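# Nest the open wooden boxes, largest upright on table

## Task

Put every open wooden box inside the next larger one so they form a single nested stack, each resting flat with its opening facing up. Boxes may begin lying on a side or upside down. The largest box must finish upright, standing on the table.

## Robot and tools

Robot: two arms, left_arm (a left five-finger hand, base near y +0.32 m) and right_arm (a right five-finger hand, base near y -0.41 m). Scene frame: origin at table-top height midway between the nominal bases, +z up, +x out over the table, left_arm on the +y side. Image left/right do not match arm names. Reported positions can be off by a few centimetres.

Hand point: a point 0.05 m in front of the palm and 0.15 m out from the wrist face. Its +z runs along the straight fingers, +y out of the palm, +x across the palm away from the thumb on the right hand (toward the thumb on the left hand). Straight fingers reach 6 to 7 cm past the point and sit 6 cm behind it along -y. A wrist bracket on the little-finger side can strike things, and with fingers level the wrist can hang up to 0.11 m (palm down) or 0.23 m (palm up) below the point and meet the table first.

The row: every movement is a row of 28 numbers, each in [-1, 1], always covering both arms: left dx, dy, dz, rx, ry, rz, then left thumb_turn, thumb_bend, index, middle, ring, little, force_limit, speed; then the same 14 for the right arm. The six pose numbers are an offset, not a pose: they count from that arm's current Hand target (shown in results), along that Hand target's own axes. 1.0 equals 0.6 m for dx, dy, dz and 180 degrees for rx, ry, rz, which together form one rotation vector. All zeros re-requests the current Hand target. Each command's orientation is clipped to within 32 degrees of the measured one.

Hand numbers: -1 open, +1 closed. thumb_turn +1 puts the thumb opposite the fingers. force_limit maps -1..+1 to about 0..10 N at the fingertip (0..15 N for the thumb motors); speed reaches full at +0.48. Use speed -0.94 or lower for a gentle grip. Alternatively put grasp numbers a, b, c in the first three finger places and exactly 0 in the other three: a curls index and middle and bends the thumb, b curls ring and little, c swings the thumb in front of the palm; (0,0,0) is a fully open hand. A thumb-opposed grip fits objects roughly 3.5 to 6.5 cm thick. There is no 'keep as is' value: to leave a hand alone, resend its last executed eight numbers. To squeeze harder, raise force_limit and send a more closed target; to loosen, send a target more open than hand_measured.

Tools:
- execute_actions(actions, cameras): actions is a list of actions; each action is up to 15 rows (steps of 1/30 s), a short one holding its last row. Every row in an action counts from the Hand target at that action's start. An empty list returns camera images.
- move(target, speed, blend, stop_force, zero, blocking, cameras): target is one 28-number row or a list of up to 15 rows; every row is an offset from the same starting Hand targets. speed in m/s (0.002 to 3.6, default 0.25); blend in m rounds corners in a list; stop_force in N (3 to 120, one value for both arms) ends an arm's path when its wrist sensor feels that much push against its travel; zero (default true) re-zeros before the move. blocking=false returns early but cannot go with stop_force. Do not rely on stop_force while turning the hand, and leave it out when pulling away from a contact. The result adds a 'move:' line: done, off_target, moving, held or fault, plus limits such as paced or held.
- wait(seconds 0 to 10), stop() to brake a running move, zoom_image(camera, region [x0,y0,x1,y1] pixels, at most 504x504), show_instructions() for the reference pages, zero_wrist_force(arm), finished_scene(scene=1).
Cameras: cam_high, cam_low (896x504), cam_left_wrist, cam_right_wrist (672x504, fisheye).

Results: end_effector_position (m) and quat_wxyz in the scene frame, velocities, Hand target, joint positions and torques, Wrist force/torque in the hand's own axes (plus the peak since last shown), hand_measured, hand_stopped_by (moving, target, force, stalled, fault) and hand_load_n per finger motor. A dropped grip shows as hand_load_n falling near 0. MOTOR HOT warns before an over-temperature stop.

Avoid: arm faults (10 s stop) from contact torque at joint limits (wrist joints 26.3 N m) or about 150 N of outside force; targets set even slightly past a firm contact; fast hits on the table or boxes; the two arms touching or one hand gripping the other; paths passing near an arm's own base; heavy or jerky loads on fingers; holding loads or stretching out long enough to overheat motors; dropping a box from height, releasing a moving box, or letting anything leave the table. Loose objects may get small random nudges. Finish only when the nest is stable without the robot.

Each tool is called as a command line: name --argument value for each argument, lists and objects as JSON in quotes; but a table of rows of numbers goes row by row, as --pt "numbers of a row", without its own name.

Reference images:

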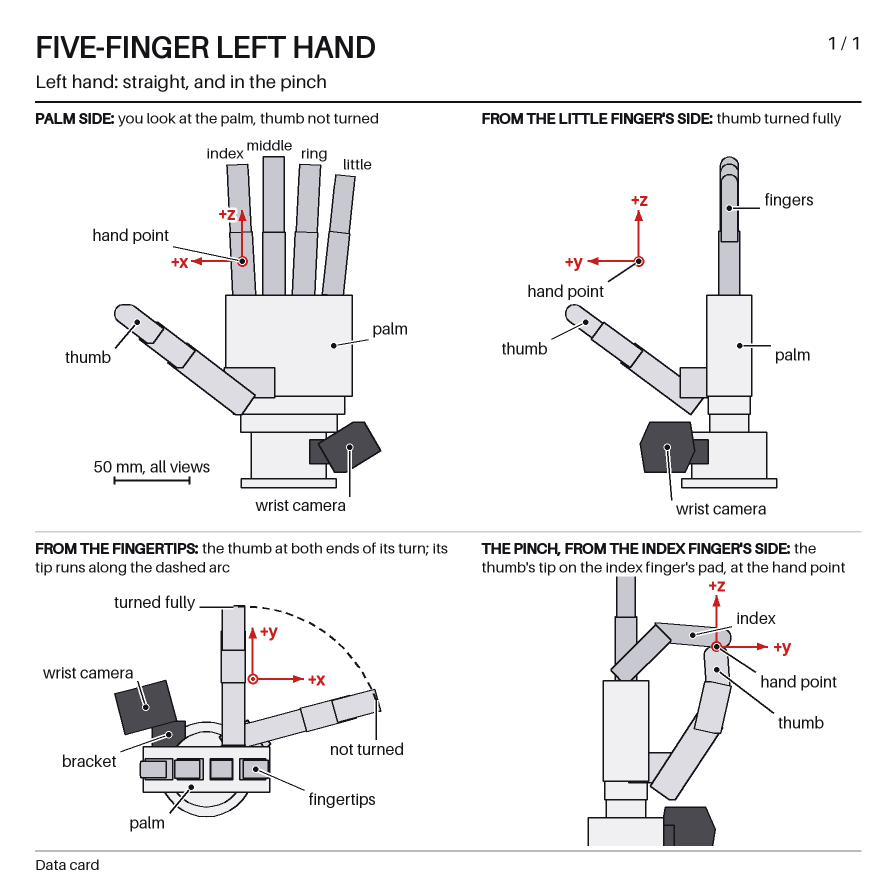

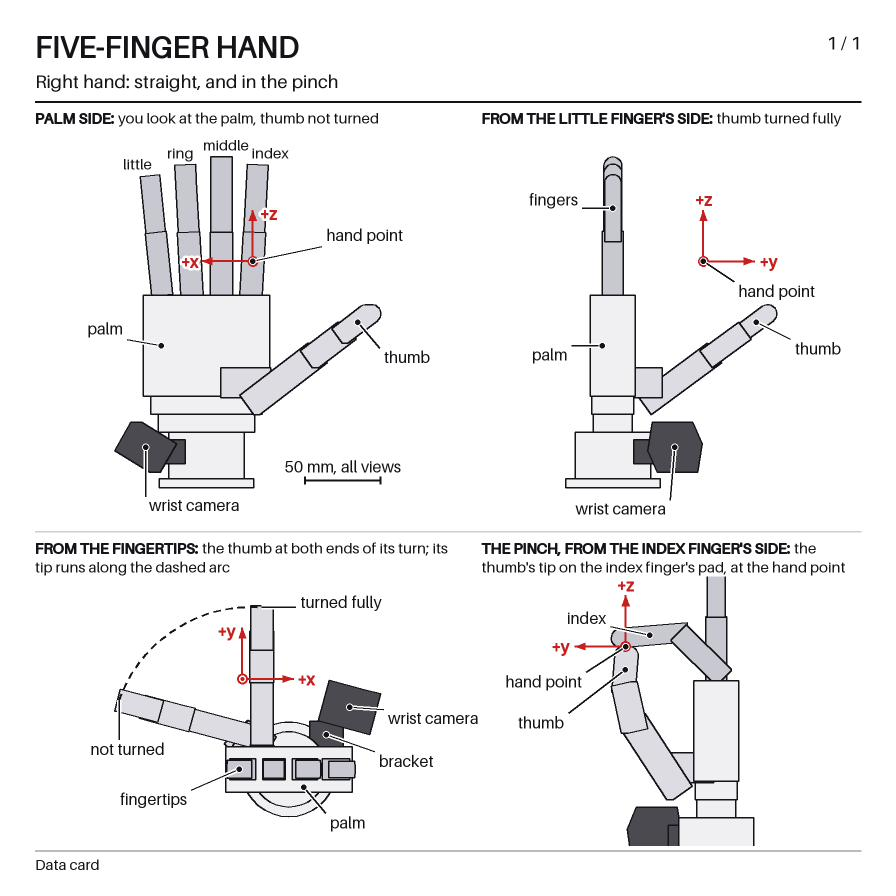

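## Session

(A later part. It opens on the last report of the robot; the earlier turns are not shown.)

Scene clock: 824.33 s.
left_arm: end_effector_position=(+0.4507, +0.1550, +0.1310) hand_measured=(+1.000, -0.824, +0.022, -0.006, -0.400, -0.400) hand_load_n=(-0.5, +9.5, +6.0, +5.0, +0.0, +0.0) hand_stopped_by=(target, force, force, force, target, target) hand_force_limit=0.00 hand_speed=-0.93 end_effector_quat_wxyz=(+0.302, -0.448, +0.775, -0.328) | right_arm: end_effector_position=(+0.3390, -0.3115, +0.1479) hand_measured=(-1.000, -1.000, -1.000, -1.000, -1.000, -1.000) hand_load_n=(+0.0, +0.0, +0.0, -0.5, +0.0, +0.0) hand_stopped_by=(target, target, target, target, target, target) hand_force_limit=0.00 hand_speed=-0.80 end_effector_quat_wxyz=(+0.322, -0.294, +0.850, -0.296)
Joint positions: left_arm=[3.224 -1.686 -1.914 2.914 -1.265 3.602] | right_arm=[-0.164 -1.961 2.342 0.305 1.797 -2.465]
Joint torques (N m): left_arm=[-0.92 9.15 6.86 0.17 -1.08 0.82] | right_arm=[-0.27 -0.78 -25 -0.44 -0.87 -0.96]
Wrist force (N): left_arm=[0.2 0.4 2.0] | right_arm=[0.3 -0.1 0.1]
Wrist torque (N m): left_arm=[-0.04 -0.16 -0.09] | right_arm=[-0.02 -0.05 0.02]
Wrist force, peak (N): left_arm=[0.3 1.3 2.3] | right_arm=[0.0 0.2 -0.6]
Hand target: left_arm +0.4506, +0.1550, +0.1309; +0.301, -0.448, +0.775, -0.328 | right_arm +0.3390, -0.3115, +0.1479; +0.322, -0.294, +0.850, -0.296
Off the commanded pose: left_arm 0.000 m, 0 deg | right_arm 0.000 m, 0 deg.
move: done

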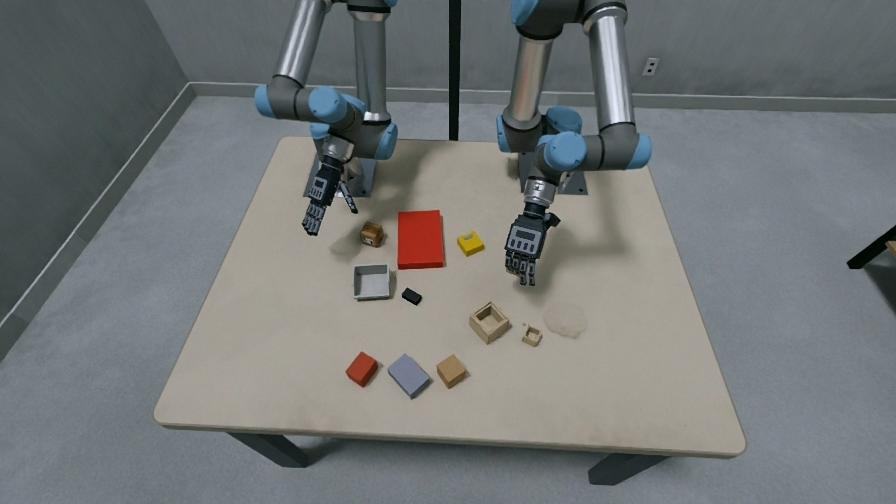

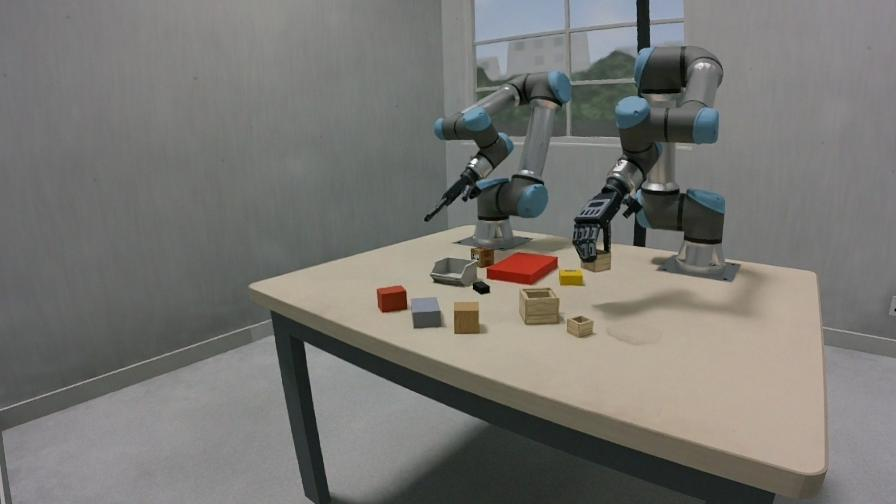

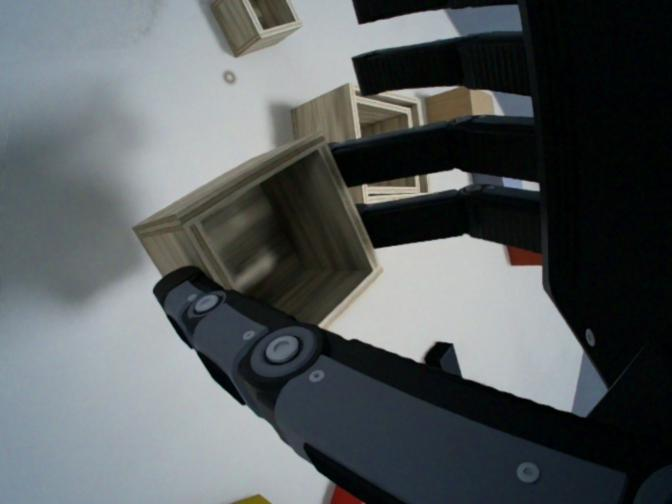

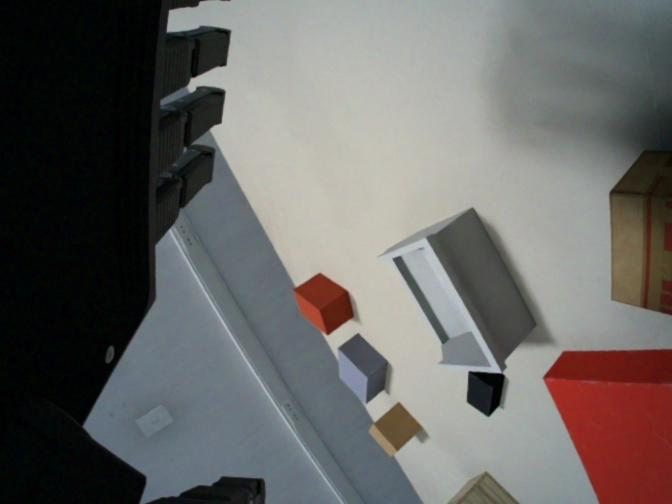

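move --pt "0.0297 -0.1493 0.1839 0.02342 0.10506 0.08151 1 -0.6 0.2 0.2 -0.4 -0.4 0 -0.93 0 0 0 0 0 0 -1 -1 -1 -1 -1 -1 0 -0.8" --pt "0.0358 -0.1221 0.2050 0.02342 0.10506 0.08151 1 -0.6 0.2 0.2 -0.4 -0.4 0 -0.93 0 0 0 0 0 0 -1 -1 -1 -1 -1 -1 0 -0.8" --speed '[0.12,0.06]' --cameras '["all"]'

zoom_image --camera "cam_low" --region '[480, 230, 640, 350]'

zoom_image --camera "cam_left_wrist" --region '[80, 80, 460, 380]'

Scene clock: 833.33 s.
left_arm: end_effector_position=(+0.5716, +0.0784, +0.1097) hand_measured=(+1.000, -0.824, +0.022, -0.006, -0.400, -0.400) hand_load_n=(-1.0, +9.5, +6.0, +5.0, +0.0, +0.0) hand_stopped_by=(target, force, force, force, target, target) hand_force_limit=0.00 hand_speed=-0.93 end_effector_quat_wxyz=(+0.225, -0.275, +0.852, -0.384) end_effector_velocity=(+0.000, +0.000, +0.002) end_effector_angular_velocity=(+0.000, +0.000, +0.000) | right_arm: end_effector_position=(+0.3390, -0.3115, +0.1479) hand_measured=(-1.000, -1.000, -1.000, -1.000, -1.000, -1.000) hand_load_n=(+0.0, +0.0, +0.0, +0.5, +0.0, -0.5) hand_stopped_by=(target, target, target, target, target, target) hand_force_limit=0.00 hand_speed=-0.80 end_effector_quat_wxyz=(+0.322, -0.294, +0.850, -0.296)
Joint positions: left_arm=[3.154 -2.098 -1.428 2.727 -1.002 3.866] | right_arm=[-0.164 -1.961 2.342 0.305 1.797 -2.465]
Joint velocities: left_arm=[0 0.002 0.003 -0.005 0 0] | right_arm=[within noise]
Joint torques (N m): left_arm=[6.43 49.45 27.52 -2.45 -1.89 -1.03] | right_arm=[-0.32 -0.27 -24.88 -0.52 -0.94 -0.85]
Wrist force (N): left_arm=[0.2 0.4 1.9] | right_arm=[-0.1 0.3 -0.3]
Wrist torque (N m): left_arm=[-0.01 -0.14 0.01] | right_arm=[0.06 0.02 0.01]
Wrist force, peak (N): left_arm=[-0.2 -0.1 2.7] | right_arm=[-0.1 0.0 -0.5]
Hand target: left_arm +0.5717, +0.0784, +0.1099; +0.226, -0.275, +0.852, -0.384 | right_arm +0.3390, -0.3115, +0.1479; +0.322, -0.294, +0.850, -0.296
Off the commanded pose: left_arm 0.000 m, 0 deg | right_arm 0.000 m, 0 deg.
move: done

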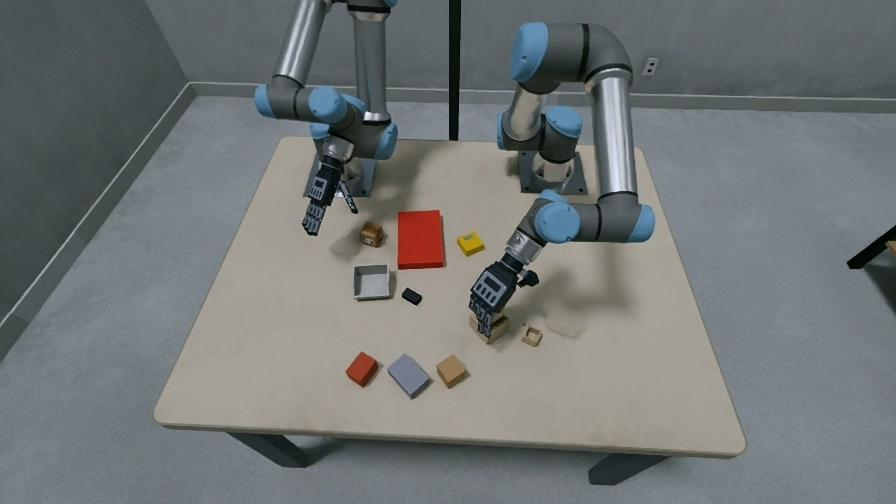

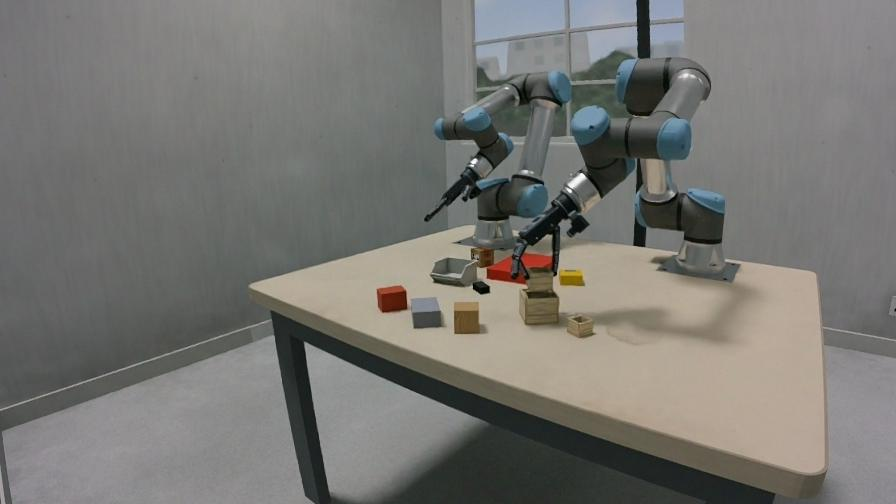

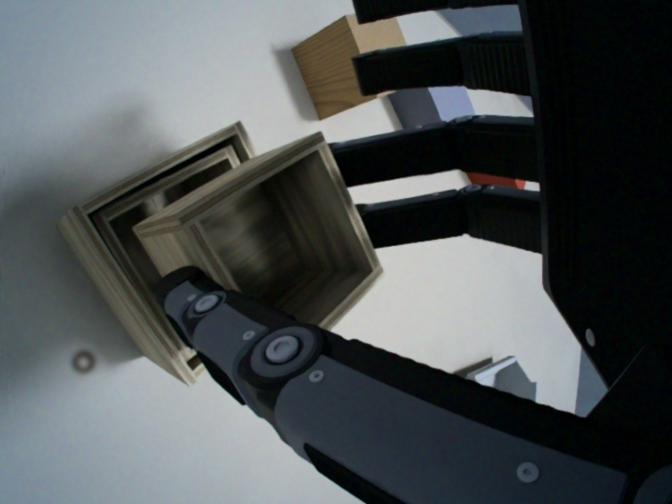

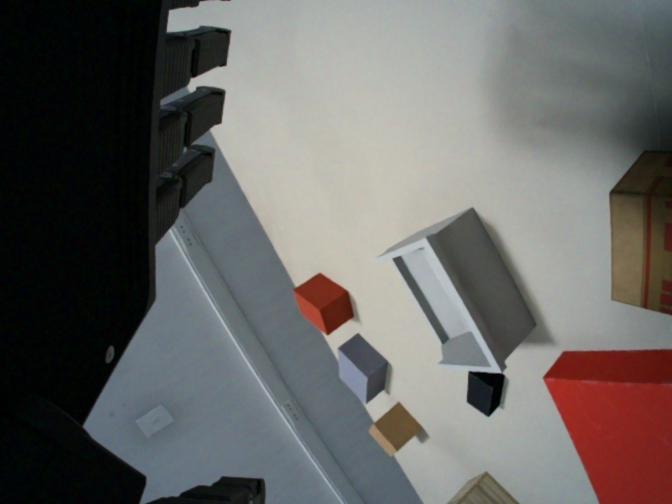

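Scaled by 3.150 from the camera's 896x504 image, which has a finer 1280x720 frame.

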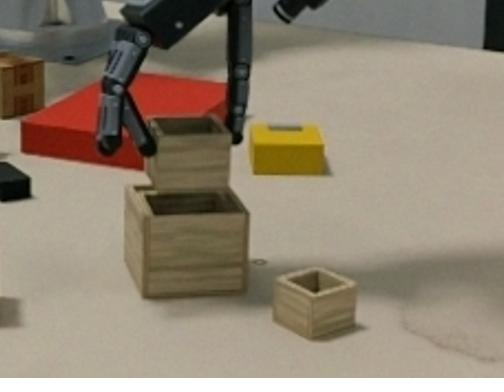

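Scaled by 1.326 from the camera's 672x504 image, which has a finer 960x720 frame.

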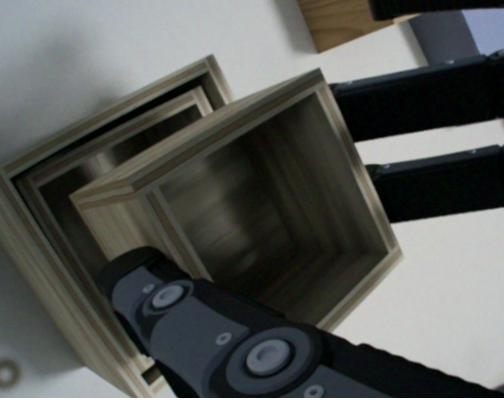

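zoom_image --camera "cam_high" --region '[440, 280, 540, 360]'

Scaled by 5.040 from the camera's 896x504 image, which has a finer 1280x720 frame.

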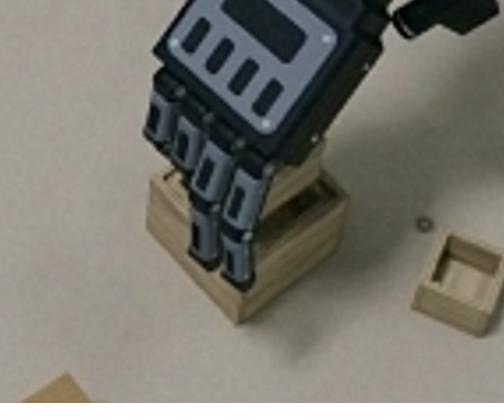

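zoom_image --camera "cam_high" --region '[465, 295, 515, 345]'

zoom_image --camera "cam_low" --region '[510, 260, 570, 330]'

Scaled by 10.080 from the camera's 896x504 image, which has a finer 1280x720 frame.

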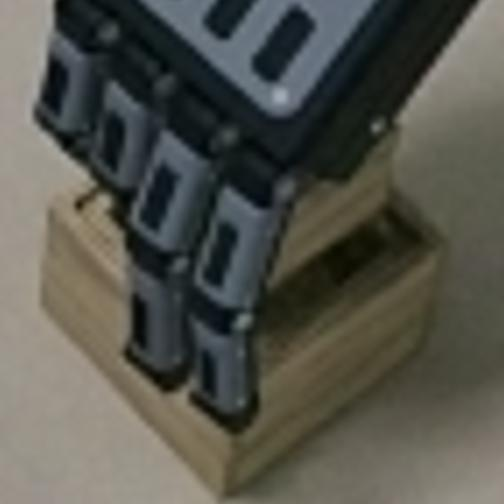

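Scaled by 7.200 from the camera's 896x504 image, which has a finer 1280x720 frame.

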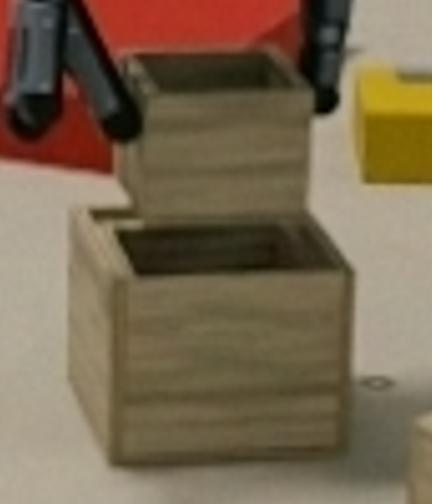

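move --pt "0.0026 0.0117 0.0091 0 0 0 1 -0.6 0.2 0.2 -0.4 -0.4 0 -0.93 0 0 0 0 0 0 -1 -1 -1 -1 -1 -1 0 -0.8" --speed 0.03 --stop_force 3 --cameras '["cam_high","cam_low","cam_left_wrist"]'

zoom_image --camera "cam_low" --region '[510, 260, 570, 330]'

zoom_image --camera "cam_left_wrist" --region '[60, 100, 260, 390]'

zoom_image --camera "cam_high" --region '[465, 295, 515, 345]'

Scene clock: 872.33 s.
left_arm: end_effector_position=(+0.5717, +0.0784, +0.1009) hand_measured=(+1.000, -0.824, +0.022, -0.006, -0.400, -0.400) hand_load_n=(-1.0, +9.5, +6.0, +4.5, +0.0, -0.5) hand_stopped_by=(target, force, force, force, target, target) hand_force_limit=0.00 hand_speed=-0.93 end_effector_quat_wxyz=(+0.226, -0.275, +0.852, -0.384) | right_arm: end_effector_position=(+0.3390, -0.3115, +0.1479) hand_measured=(-1.000, -1.000, -1.000, -1.000, -1.000, -1.000) hand_load_n=(+0.0, +0.0, +0.0, +0.0, +0.0, +0.0) hand_stopped_by=(target, target, target, target, target, target) hand_force_limit=0.00 hand_speed=-0.80 end_effector_quat_wxyz=(+0.322, -0.294, +0.850, -0.296)
Joint positions: left_arm=[3.154 -2.106 -1.439 2.747 -1.002 3.866] | right_arm=[-0.164 -1.961 2.342 0.305 1.797 -2.465]
Joint torques (N m): left_arm=[2.2 49.35 27.45 -2.43 -1.98 -1.2] | right_arm=[0.21 -1.08 -24.93 -0.48 -0.87 -0.9]
Wrist force (N): left_arm=[0.2 0.5 1.9] | right_arm=[0.1 0.0 -0.2]
Wrist torque (N m): left_arm=[0.00 -0.13 0.01] | right_arm=[0.01 -0.01 0.01]
Wrist force, peak (N): left_arm=[0.1 0.4 2.3] | right_arm=[0.2 -0.1 -0.5]
Hand target: left_arm +0.5717, +0.0784, +0.1009; +0.226, -0.275, +0.852, -0.384 | right_arm +0.3390, -0.3115, +0.1479; +0.322, -0.294, +0.850, -0.296
Off the commanded pose: left_arm 0.000 m, 0 deg | right_arm 0.000 m, 0 deg.
move: done
Images, in order (width x height): cam_high 896x504, cam_low 896x504, cam_left_wrist 672x504.

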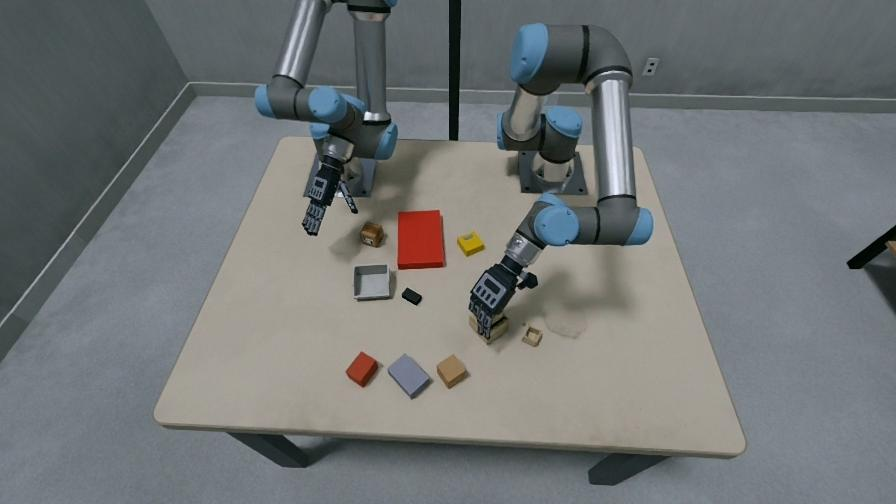

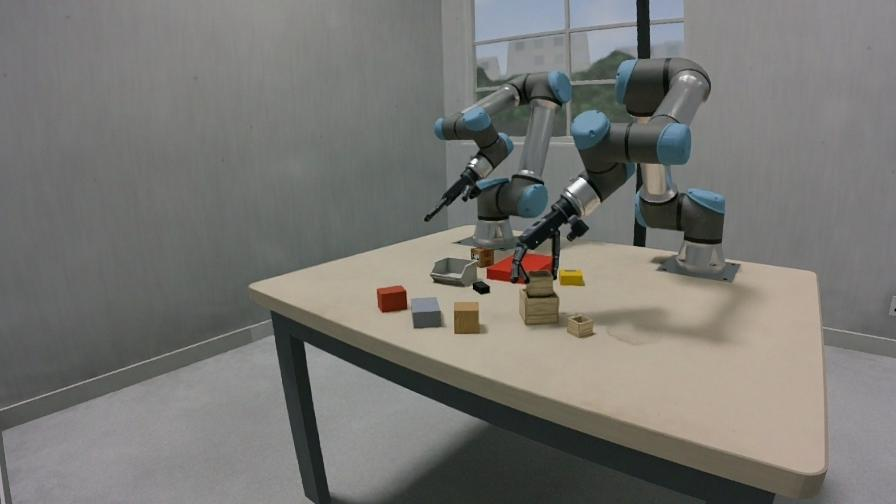

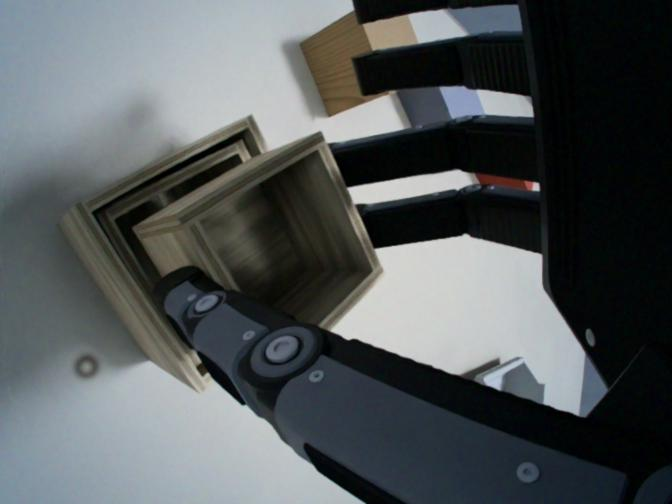

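Scaled by 7.200 from the camera's 896x504 image, which has a finer 1280x720 frame.

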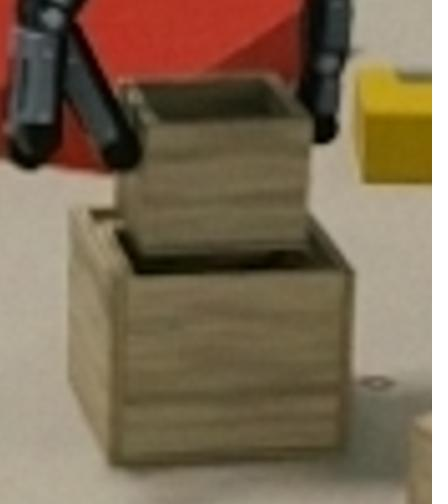

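Scaled by 1.738 from the camera's 672x504 image, which has a finer 960x720 frame.

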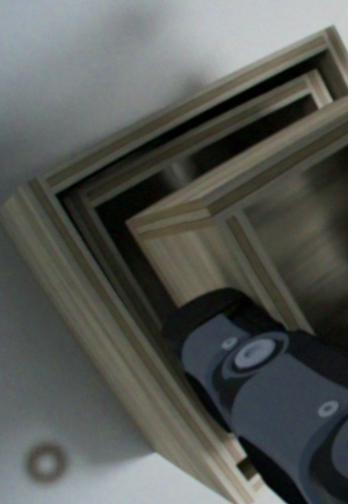

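Scaled by 10.080 from the camera's 896x504 image, which has a finer 1280x720 frame.

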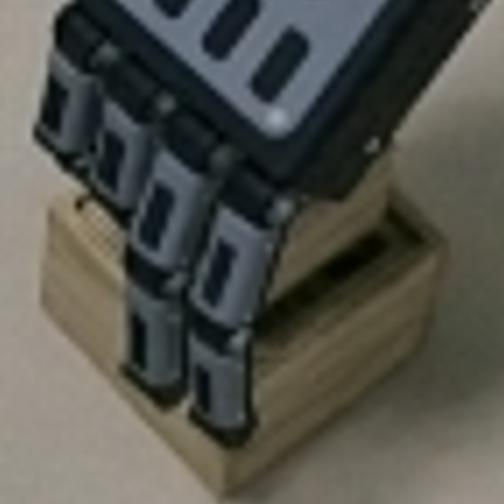

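zoom_image --camera "cam_low" --region '[518, 268, 564, 304]'

zoom_image --camera "cam_left_wrist" --region '[120, 110, 400, 340]'

Scaled by 10.957 from the camera's 896x504 image, which has a finer 1280x720 frame.

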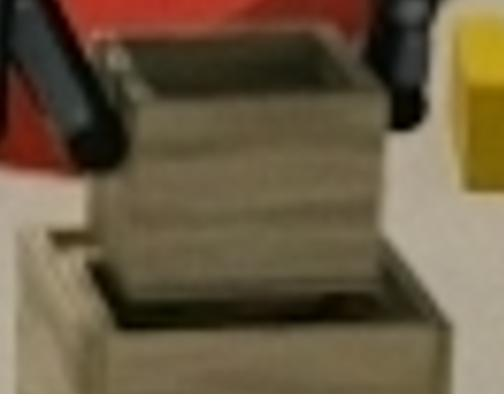

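Scaled by 1.800 from the camera's 672x504 image, which has a finer 960x720 frame.

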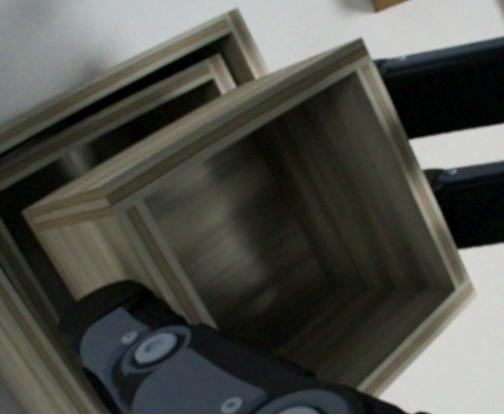

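zoom_image --camera "cam_high" --region '[490, 305, 514, 329]'

Scaled by 21.000 from the camera's 896x504 image, which has a finer 1280x720 frame.

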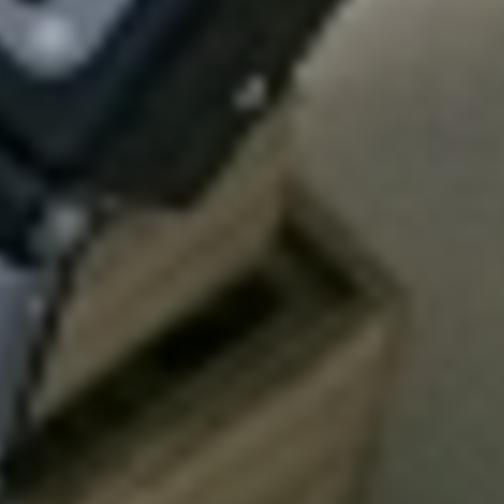

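move --pt "-0.0033 0.0003 0.0034 0 0 0 1 -0.6 0.2 0.2 -0.4 -0.4 0 -0.93 0 0 0 0 0 0 -1 -1 -1 -1 -1 -1 0 -0.8" --speed 0.03 --stop_force 3 --cameras '["cam_high","cam_low","cam_left_wrist"]'

zoom_image --camera "cam_left_wrist" --region '[60, 100, 260, 390]'

zoom_image --camera "cam_low" --region '[518, 268, 564, 304]'

zoom_image --camera "cam_high" --region '[490, 305, 514, 329]'

Scene clock: 933.20 s.
left_arm: end_effector_position=(+0.5744, +0.0787, +0.0999) hand_measured=(+1.000, -0.824, +0.022, -0.006, -0.400, -0.400) hand_load_n=(-1.0, +9.5, +6.0, +5.0, +0.0, +0.0) hand_stopped_by=(target, force, force, force, target, target) hand_force_limit=0.00 hand_speed=-0.93 end_effector_quat_wxyz=(+0.226, -0.275, +0.852, -0.384) | right_arm: end_effector_position=(+0.3390, -0.3115, +0.1479) hand_measured=(-1.000, -1.000, -1.000, -1.000, -1.000, -1.000) hand_load_n=(+0.0, +0.0, +0.0, +0.0, +0.0, +0.0) hand_stopped_by=(target, target, target, target, target, target) hand_force_limit=0.00 hand_speed=-0.80 end_effector_quat_wxyz=(+0.322, -0.294, +0.850, -0.296)
Joint positions: left_arm=[3.155 -2.113 -1.432 2.746 -1.002 3.867] | right_arm=[-0.164 -1.961 2.342 0.305 1.797 -2.465]
Joint torques (N m): left_arm=[6.32 46.59 8.38 -1.48 2.21 0.99] | right_arm=[-0.84 -0.95 -24.5 -0.67 -0.98 -0.9]
Wrist force (N): left_arm=[0.3 0.4 2.0] | right_arm=[0.1 0.3 -0.1]
Wrist torque (N m): left_arm=[-0.01 -0.14 -0.01] | right_arm=[0.04 -0.01 0.02]
Wrist force, peak (N): left_arm=[0.2 0.5 2.2] | right_arm=[0.2 0.0 -0.5]
Hand target: left_arm +0.5743, +0.0787, +0.0999; +0.226, -0.275, +0.852, -0.384 | right_arm +0.3390, -0.3115, +0.1479; +0.322, -0.294, +0.850, -0.296
Off the commanded pose: left_arm 0.000 m, 0 deg | right_arm 0.000 m, 0 deg.
move: done
Images, in order (width x height): cam_high 896x504, cam_low 896x504, cam_left_wrist 672x504.

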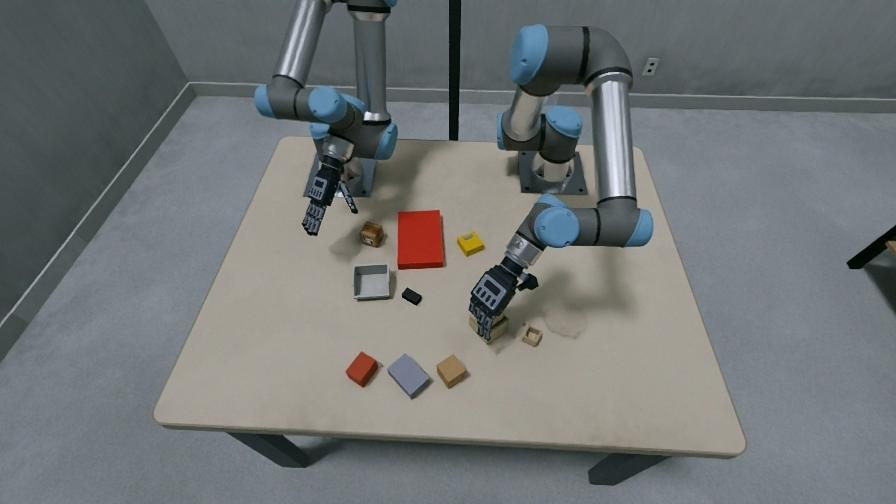

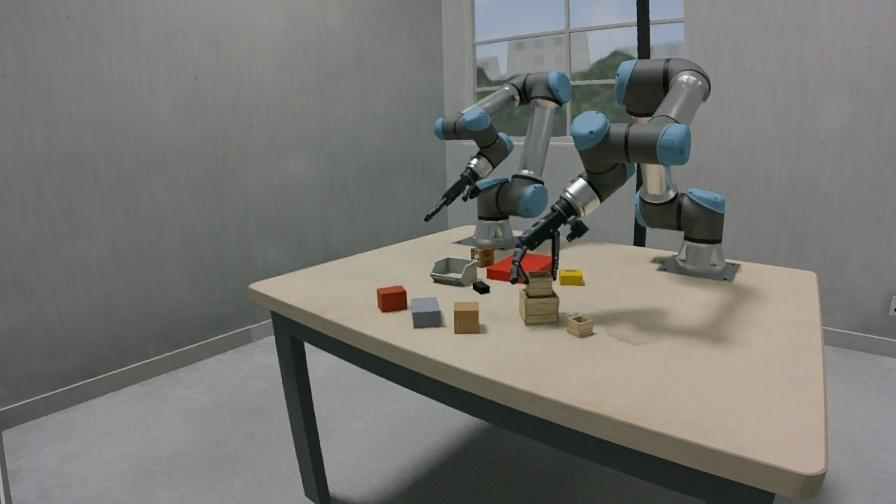

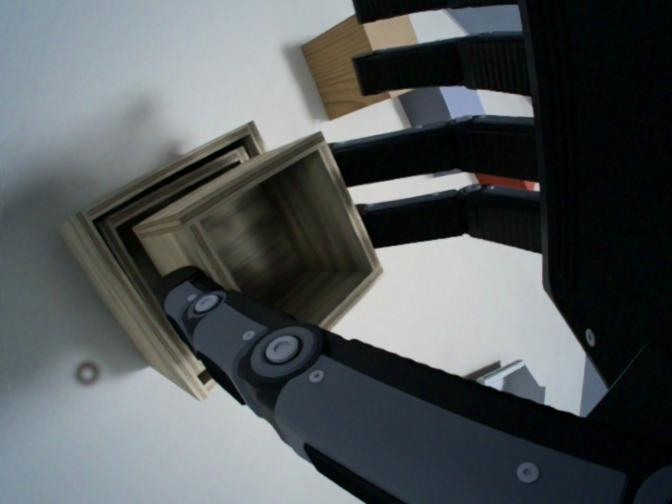

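Scaled by 1.738 from the camera's 672x504 image, which has a finer 960x720 frame.

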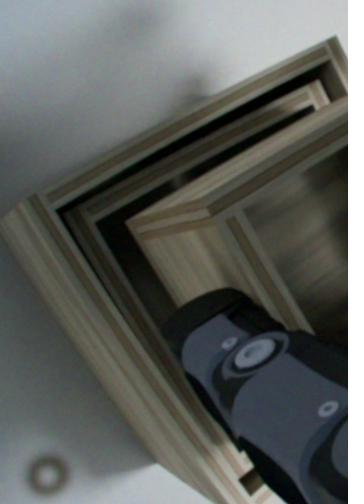

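Scaled by 10.957 from the camera's 896x504 image, which has a finer 1280x720 frame.

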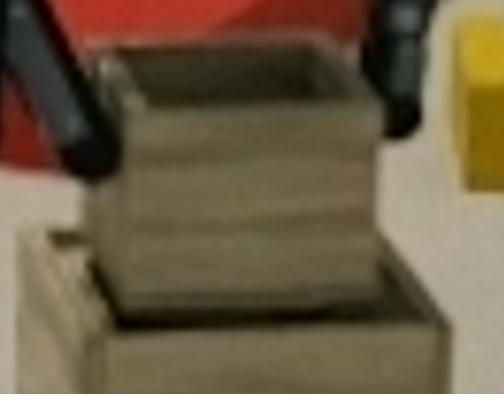

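Scaled by 21.000 from the camera's 896x504 image, which has a finer 1280x720 frame.

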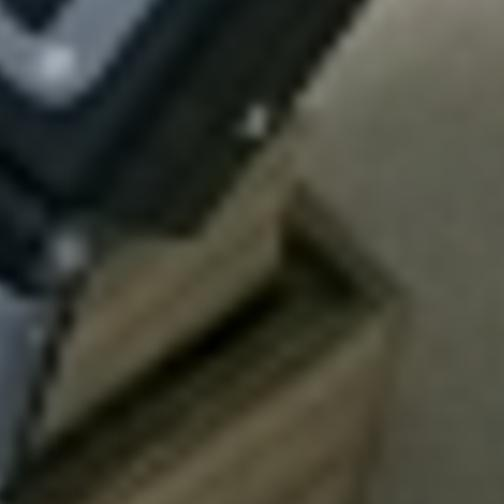

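move --pt "0.00347 0.01556 0.01208 0 0 0 1 -0.6 0.2 0.2 -0.4 -0.4 0 -0.93 0 0 0 0 0 0 -1 -1 -1 -1 -1 -1 0 -0.8" --speed 0.015 --stop_force 3 --cameras '["cam_high","cam_low","cam_left_wrist"]'

zoom_image --camera "cam_left_wrist" --region '[60, 100, 260, 390]'

zoom_image --camera "cam_low" --region '[518, 268, 564, 304]'

Scene clock: 953.23 s.
left_arm: end_effector_position=(+0.5743, +0.0787, +0.0927) hand_measured=(+1.000, -0.824, +0.022, -0.006, -0.400, -0.400) hand_load_n=(-0.5, +10.0, +5.5, +5.0, +0.0, +0.0) hand_stopped_by=(target, force, force, force, target, target) hand_force_limit=0.00 hand_speed=-0.93 end_effector_quat_wxyz=(+0.226, -0.275, +0.852, -0.384) | right_arm: end_effector_position=(+0.3390, -0.3115, +0.1479) hand_measured=(-1.000, -1.000, -1.000, -1.000, -1.000, -1.000) hand_load_n=(+0.0, +0.0, +0.0, +0.0, +0.0, +0.0) hand_stopped_by=(target, target, target, target, target, target) hand_force_limit=0.00 hand_speed=-0.80 end_effector_quat_wxyz=(+0.322, -0.294, +0.850, -0.296)
Joint positions: left_arm=[3.155 -2.12 -1.441 2.762 -1.002 3.867] | right_arm=[-0.164 -1.961 2.342 0.305 1.797 -2.465]
Joint torques (N m): left_arm=[2.46 50.29 28 0.18 2.2 -0.01] | right_arm=[-0.59 -0.74 -25.42 -0.55 -0.77 -0.91]
Wrist force (N): left_arm=[0.1 0.4 1.9] | right_arm=[-0.1 0.1 -0.3]
Wrist torque (N m): left_arm=[-0.01 -0.12 -0.01] | right_arm=[0.03 0.03 0.00]
Wrist force, peak (N): left_arm=[-0.5 -3.5 -1.4] | right_arm=[-0.2 -0.1 -0.4]
Hand target: left_arm +0.5743, +0.0787, +0.0927; +0.226, -0.275, +0.852, -0.384 (not the last commanded pose) | right_arm +0.3390, -0.3115, +0.1479; +0.322, -0.294, +0.850, -0.296
Off the commanded pose: left_arm 0.005 m, 0 deg | right_arm 0.000 m, 0 deg.
move: contact (left_arm)
Images, in order (width x height): cam_high 896x504, cam_low 896x504, cam_left_wrist 672x504.

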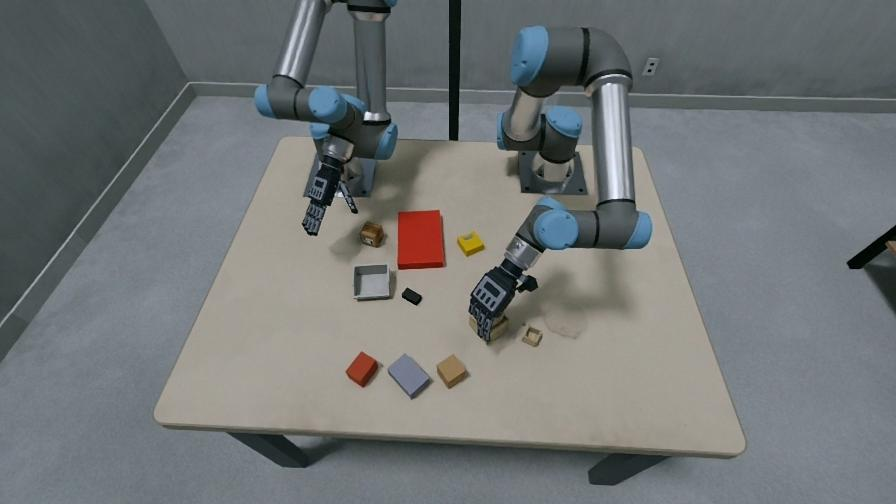

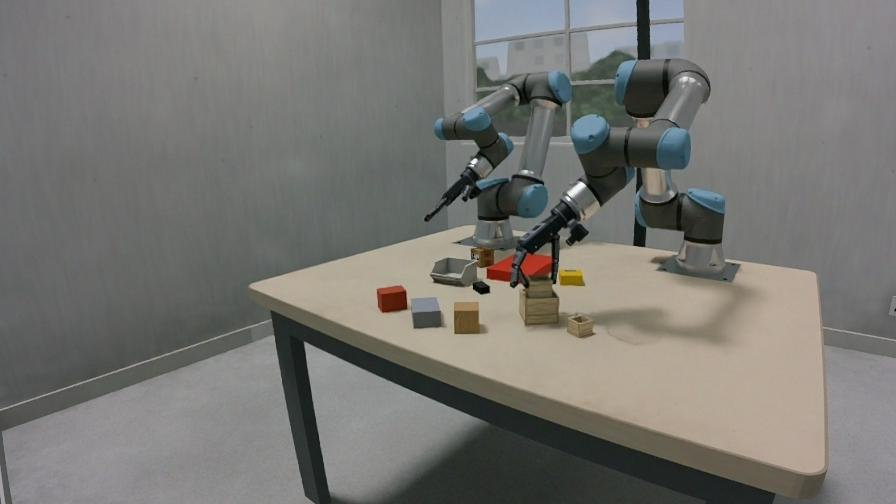

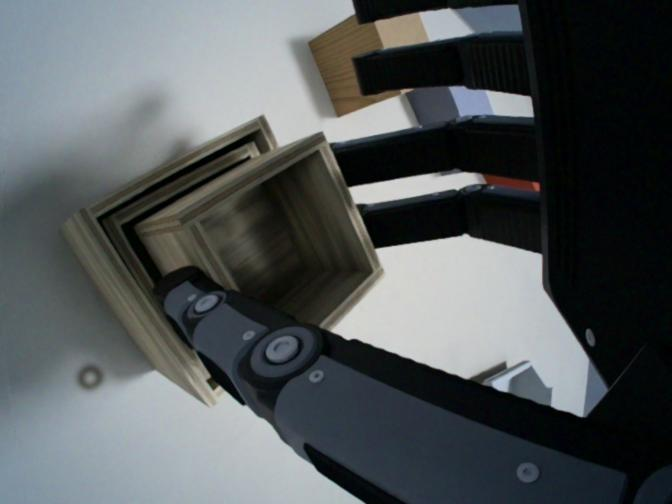

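Scaled by 1.738 from the camera's 672x504 image, which has a finer 960x720 frame.

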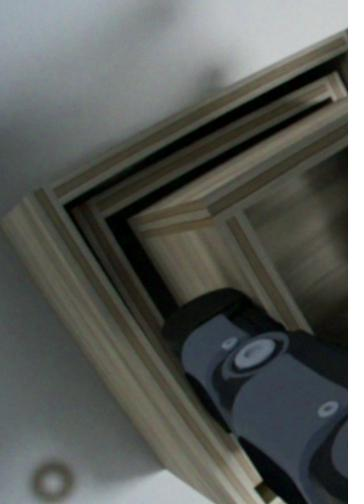

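Scaled by 10.957 from the camera's 896x504 image, which has a finer 1280x720 frame.

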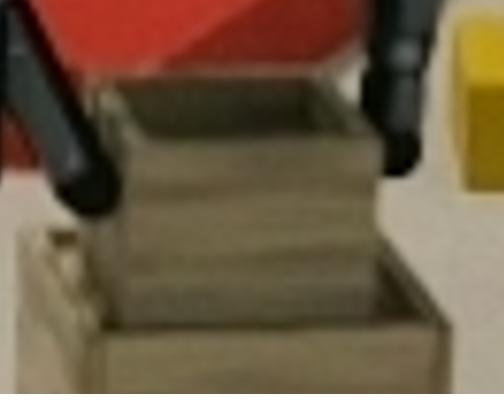

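move --pt "-0.0005 0.0013 -0.0015 0 0 0 1 -0.6 0.2 0.2 -0.4 -0.4 0 -0.93 0 0 0 0 0 0 -1 -1 -1 -1 -1 -1 0 -0.8" --pt "0.00095 0.00779 0.00353 0 0 0 1 -0.6 0.2 0.2 -0.4 -0.4 0 -0.93 0 0 0 0 0 0 -1 -1 -1 -1 -1 -1 0 -0.8" --speed 0.012 --stop_force 3 --cameras '["cam_high","cam_low","cam_left_wrist"]'

zoom_image --camera "cam_left_wrist" --region '[60, 100, 260, 390]'

zoom_image --camera "cam_low" --region '[518, 268, 564, 304]'

Scene clock: 975.27 s.
left_arm: end_effector_position=(+0.5737, +0.0798, +0.0876) hand_measured=(+1.000, -0.824, +0.022, -0.006, -0.400, -0.400) hand_load_n=(-1.0, +9.5, +5.5, +5.0, +0.0, +0.0) hand_stopped_by=(target, force, force, force, target, target) hand_force_limit=0.00 hand_speed=-0.93 end_effector_quat_wxyz=(+0.226, -0.275, +0.852, -0.384) | right_arm: end_effector_position=(+0.3390, -0.3115, +0.1479) hand_measured=(-1.000, -1.000, -1.000, -1.000, -1.000, -1.000) hand_load_n=(+0.0, +0.0, +0.0, +0.0, +0.0, +0.0) hand_stopped_by=(target, target, target, target, target, target) hand_force_limit=0.00 hand_speed=-0.80 end_effector_quat_wxyz=(+0.322, -0.294, +0.850, -0.296)
Joint positions: left_arm=[3.157 -2.123 -1.45 2.773 -1 3.869] | right_arm=[-0.164 -1.961 2.342 0.305 1.797 -2.465]
Joint torques (N m): left_arm=[-5.88 43.75 25.78 -2.28 -0.81 -1.23] | right_arm=[0.08 0.15 -25.72 -0.71 -0.86 -0.78]
Wrist force (N): left_arm=[0.2 0.5 1.9] | right_arm=[-0.1 0.0 -0.2]
Wrist torque (N m): left_arm=[0.02 -0.13 -0.09] | right_arm=[0.01 0.01 0.01]
Wrist force, peak (N): left_arm=[0.4 0.5 2.2] | right_arm=[0.5 0.0 -0.5]
Hand target: left_arm +0.5738, +0.0798, +0.0876; +0.226, -0.275, +0.852, -0.384 | right_arm +0.3390, -0.3115, +0.1479; +0.322, -0.294, +0.850, -0.296
Off the commanded pose: left_arm 0.000 m, 0 deg | right_arm 0.000 m, 0 deg.
move: done
Images, in order (width x height): cam_high 896x504, cam_low 896x504, cam_left_wrist 672x504.

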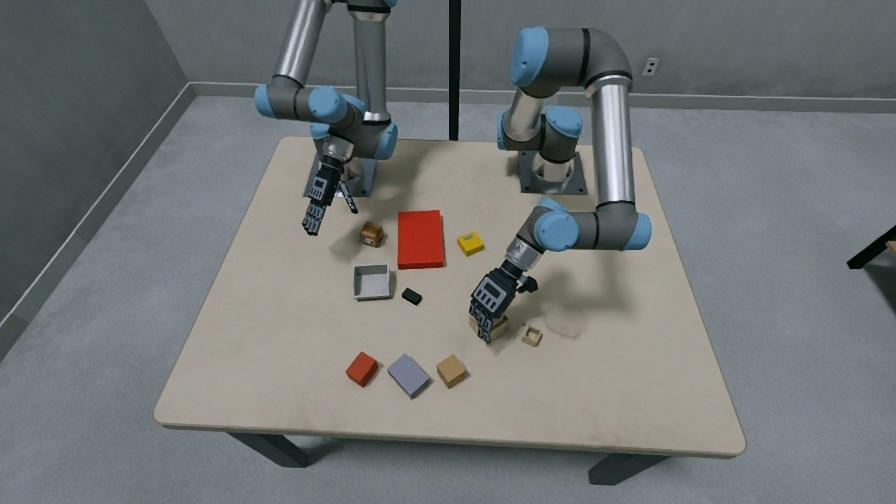

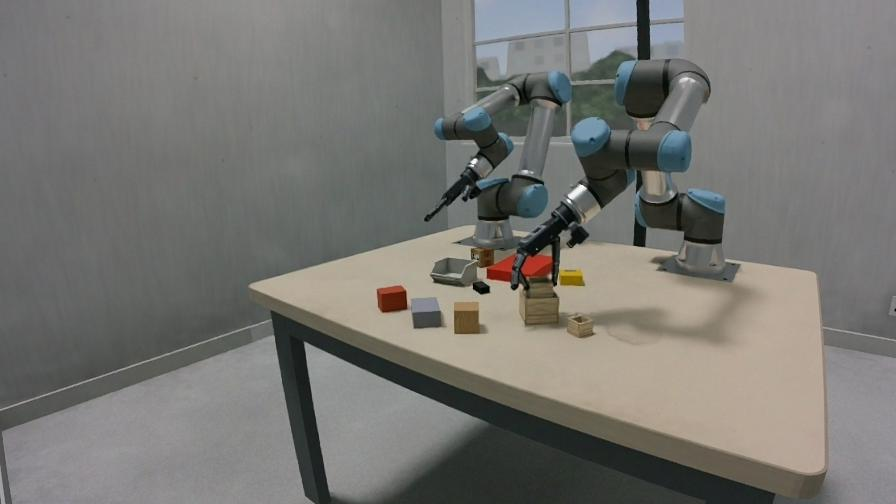

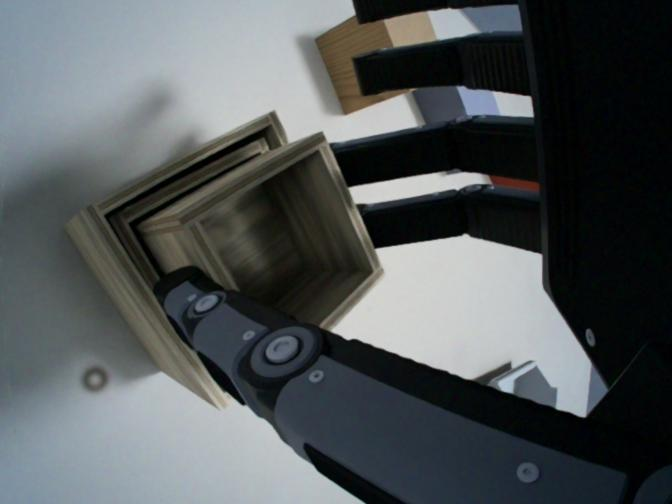

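Scaled by 1.738 from the camera's 672x504 image, which has a finer 960x720 frame.

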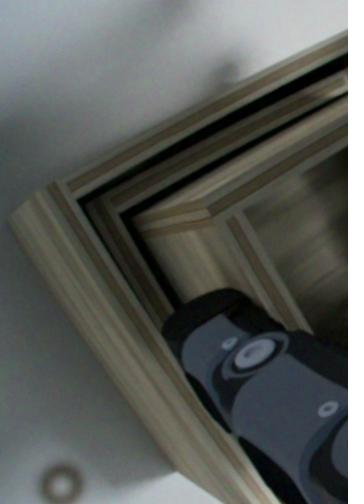

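Scaled by 10.957 from the camera's 896x504 image, which has a finer 1280x720 frame.

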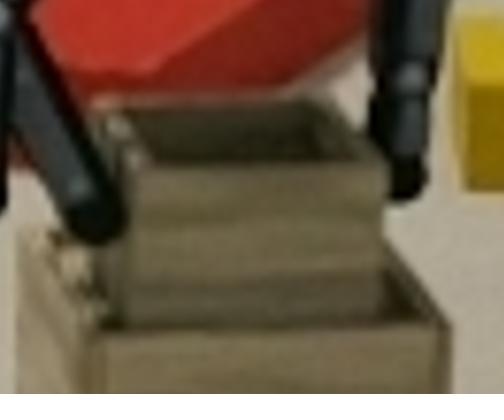

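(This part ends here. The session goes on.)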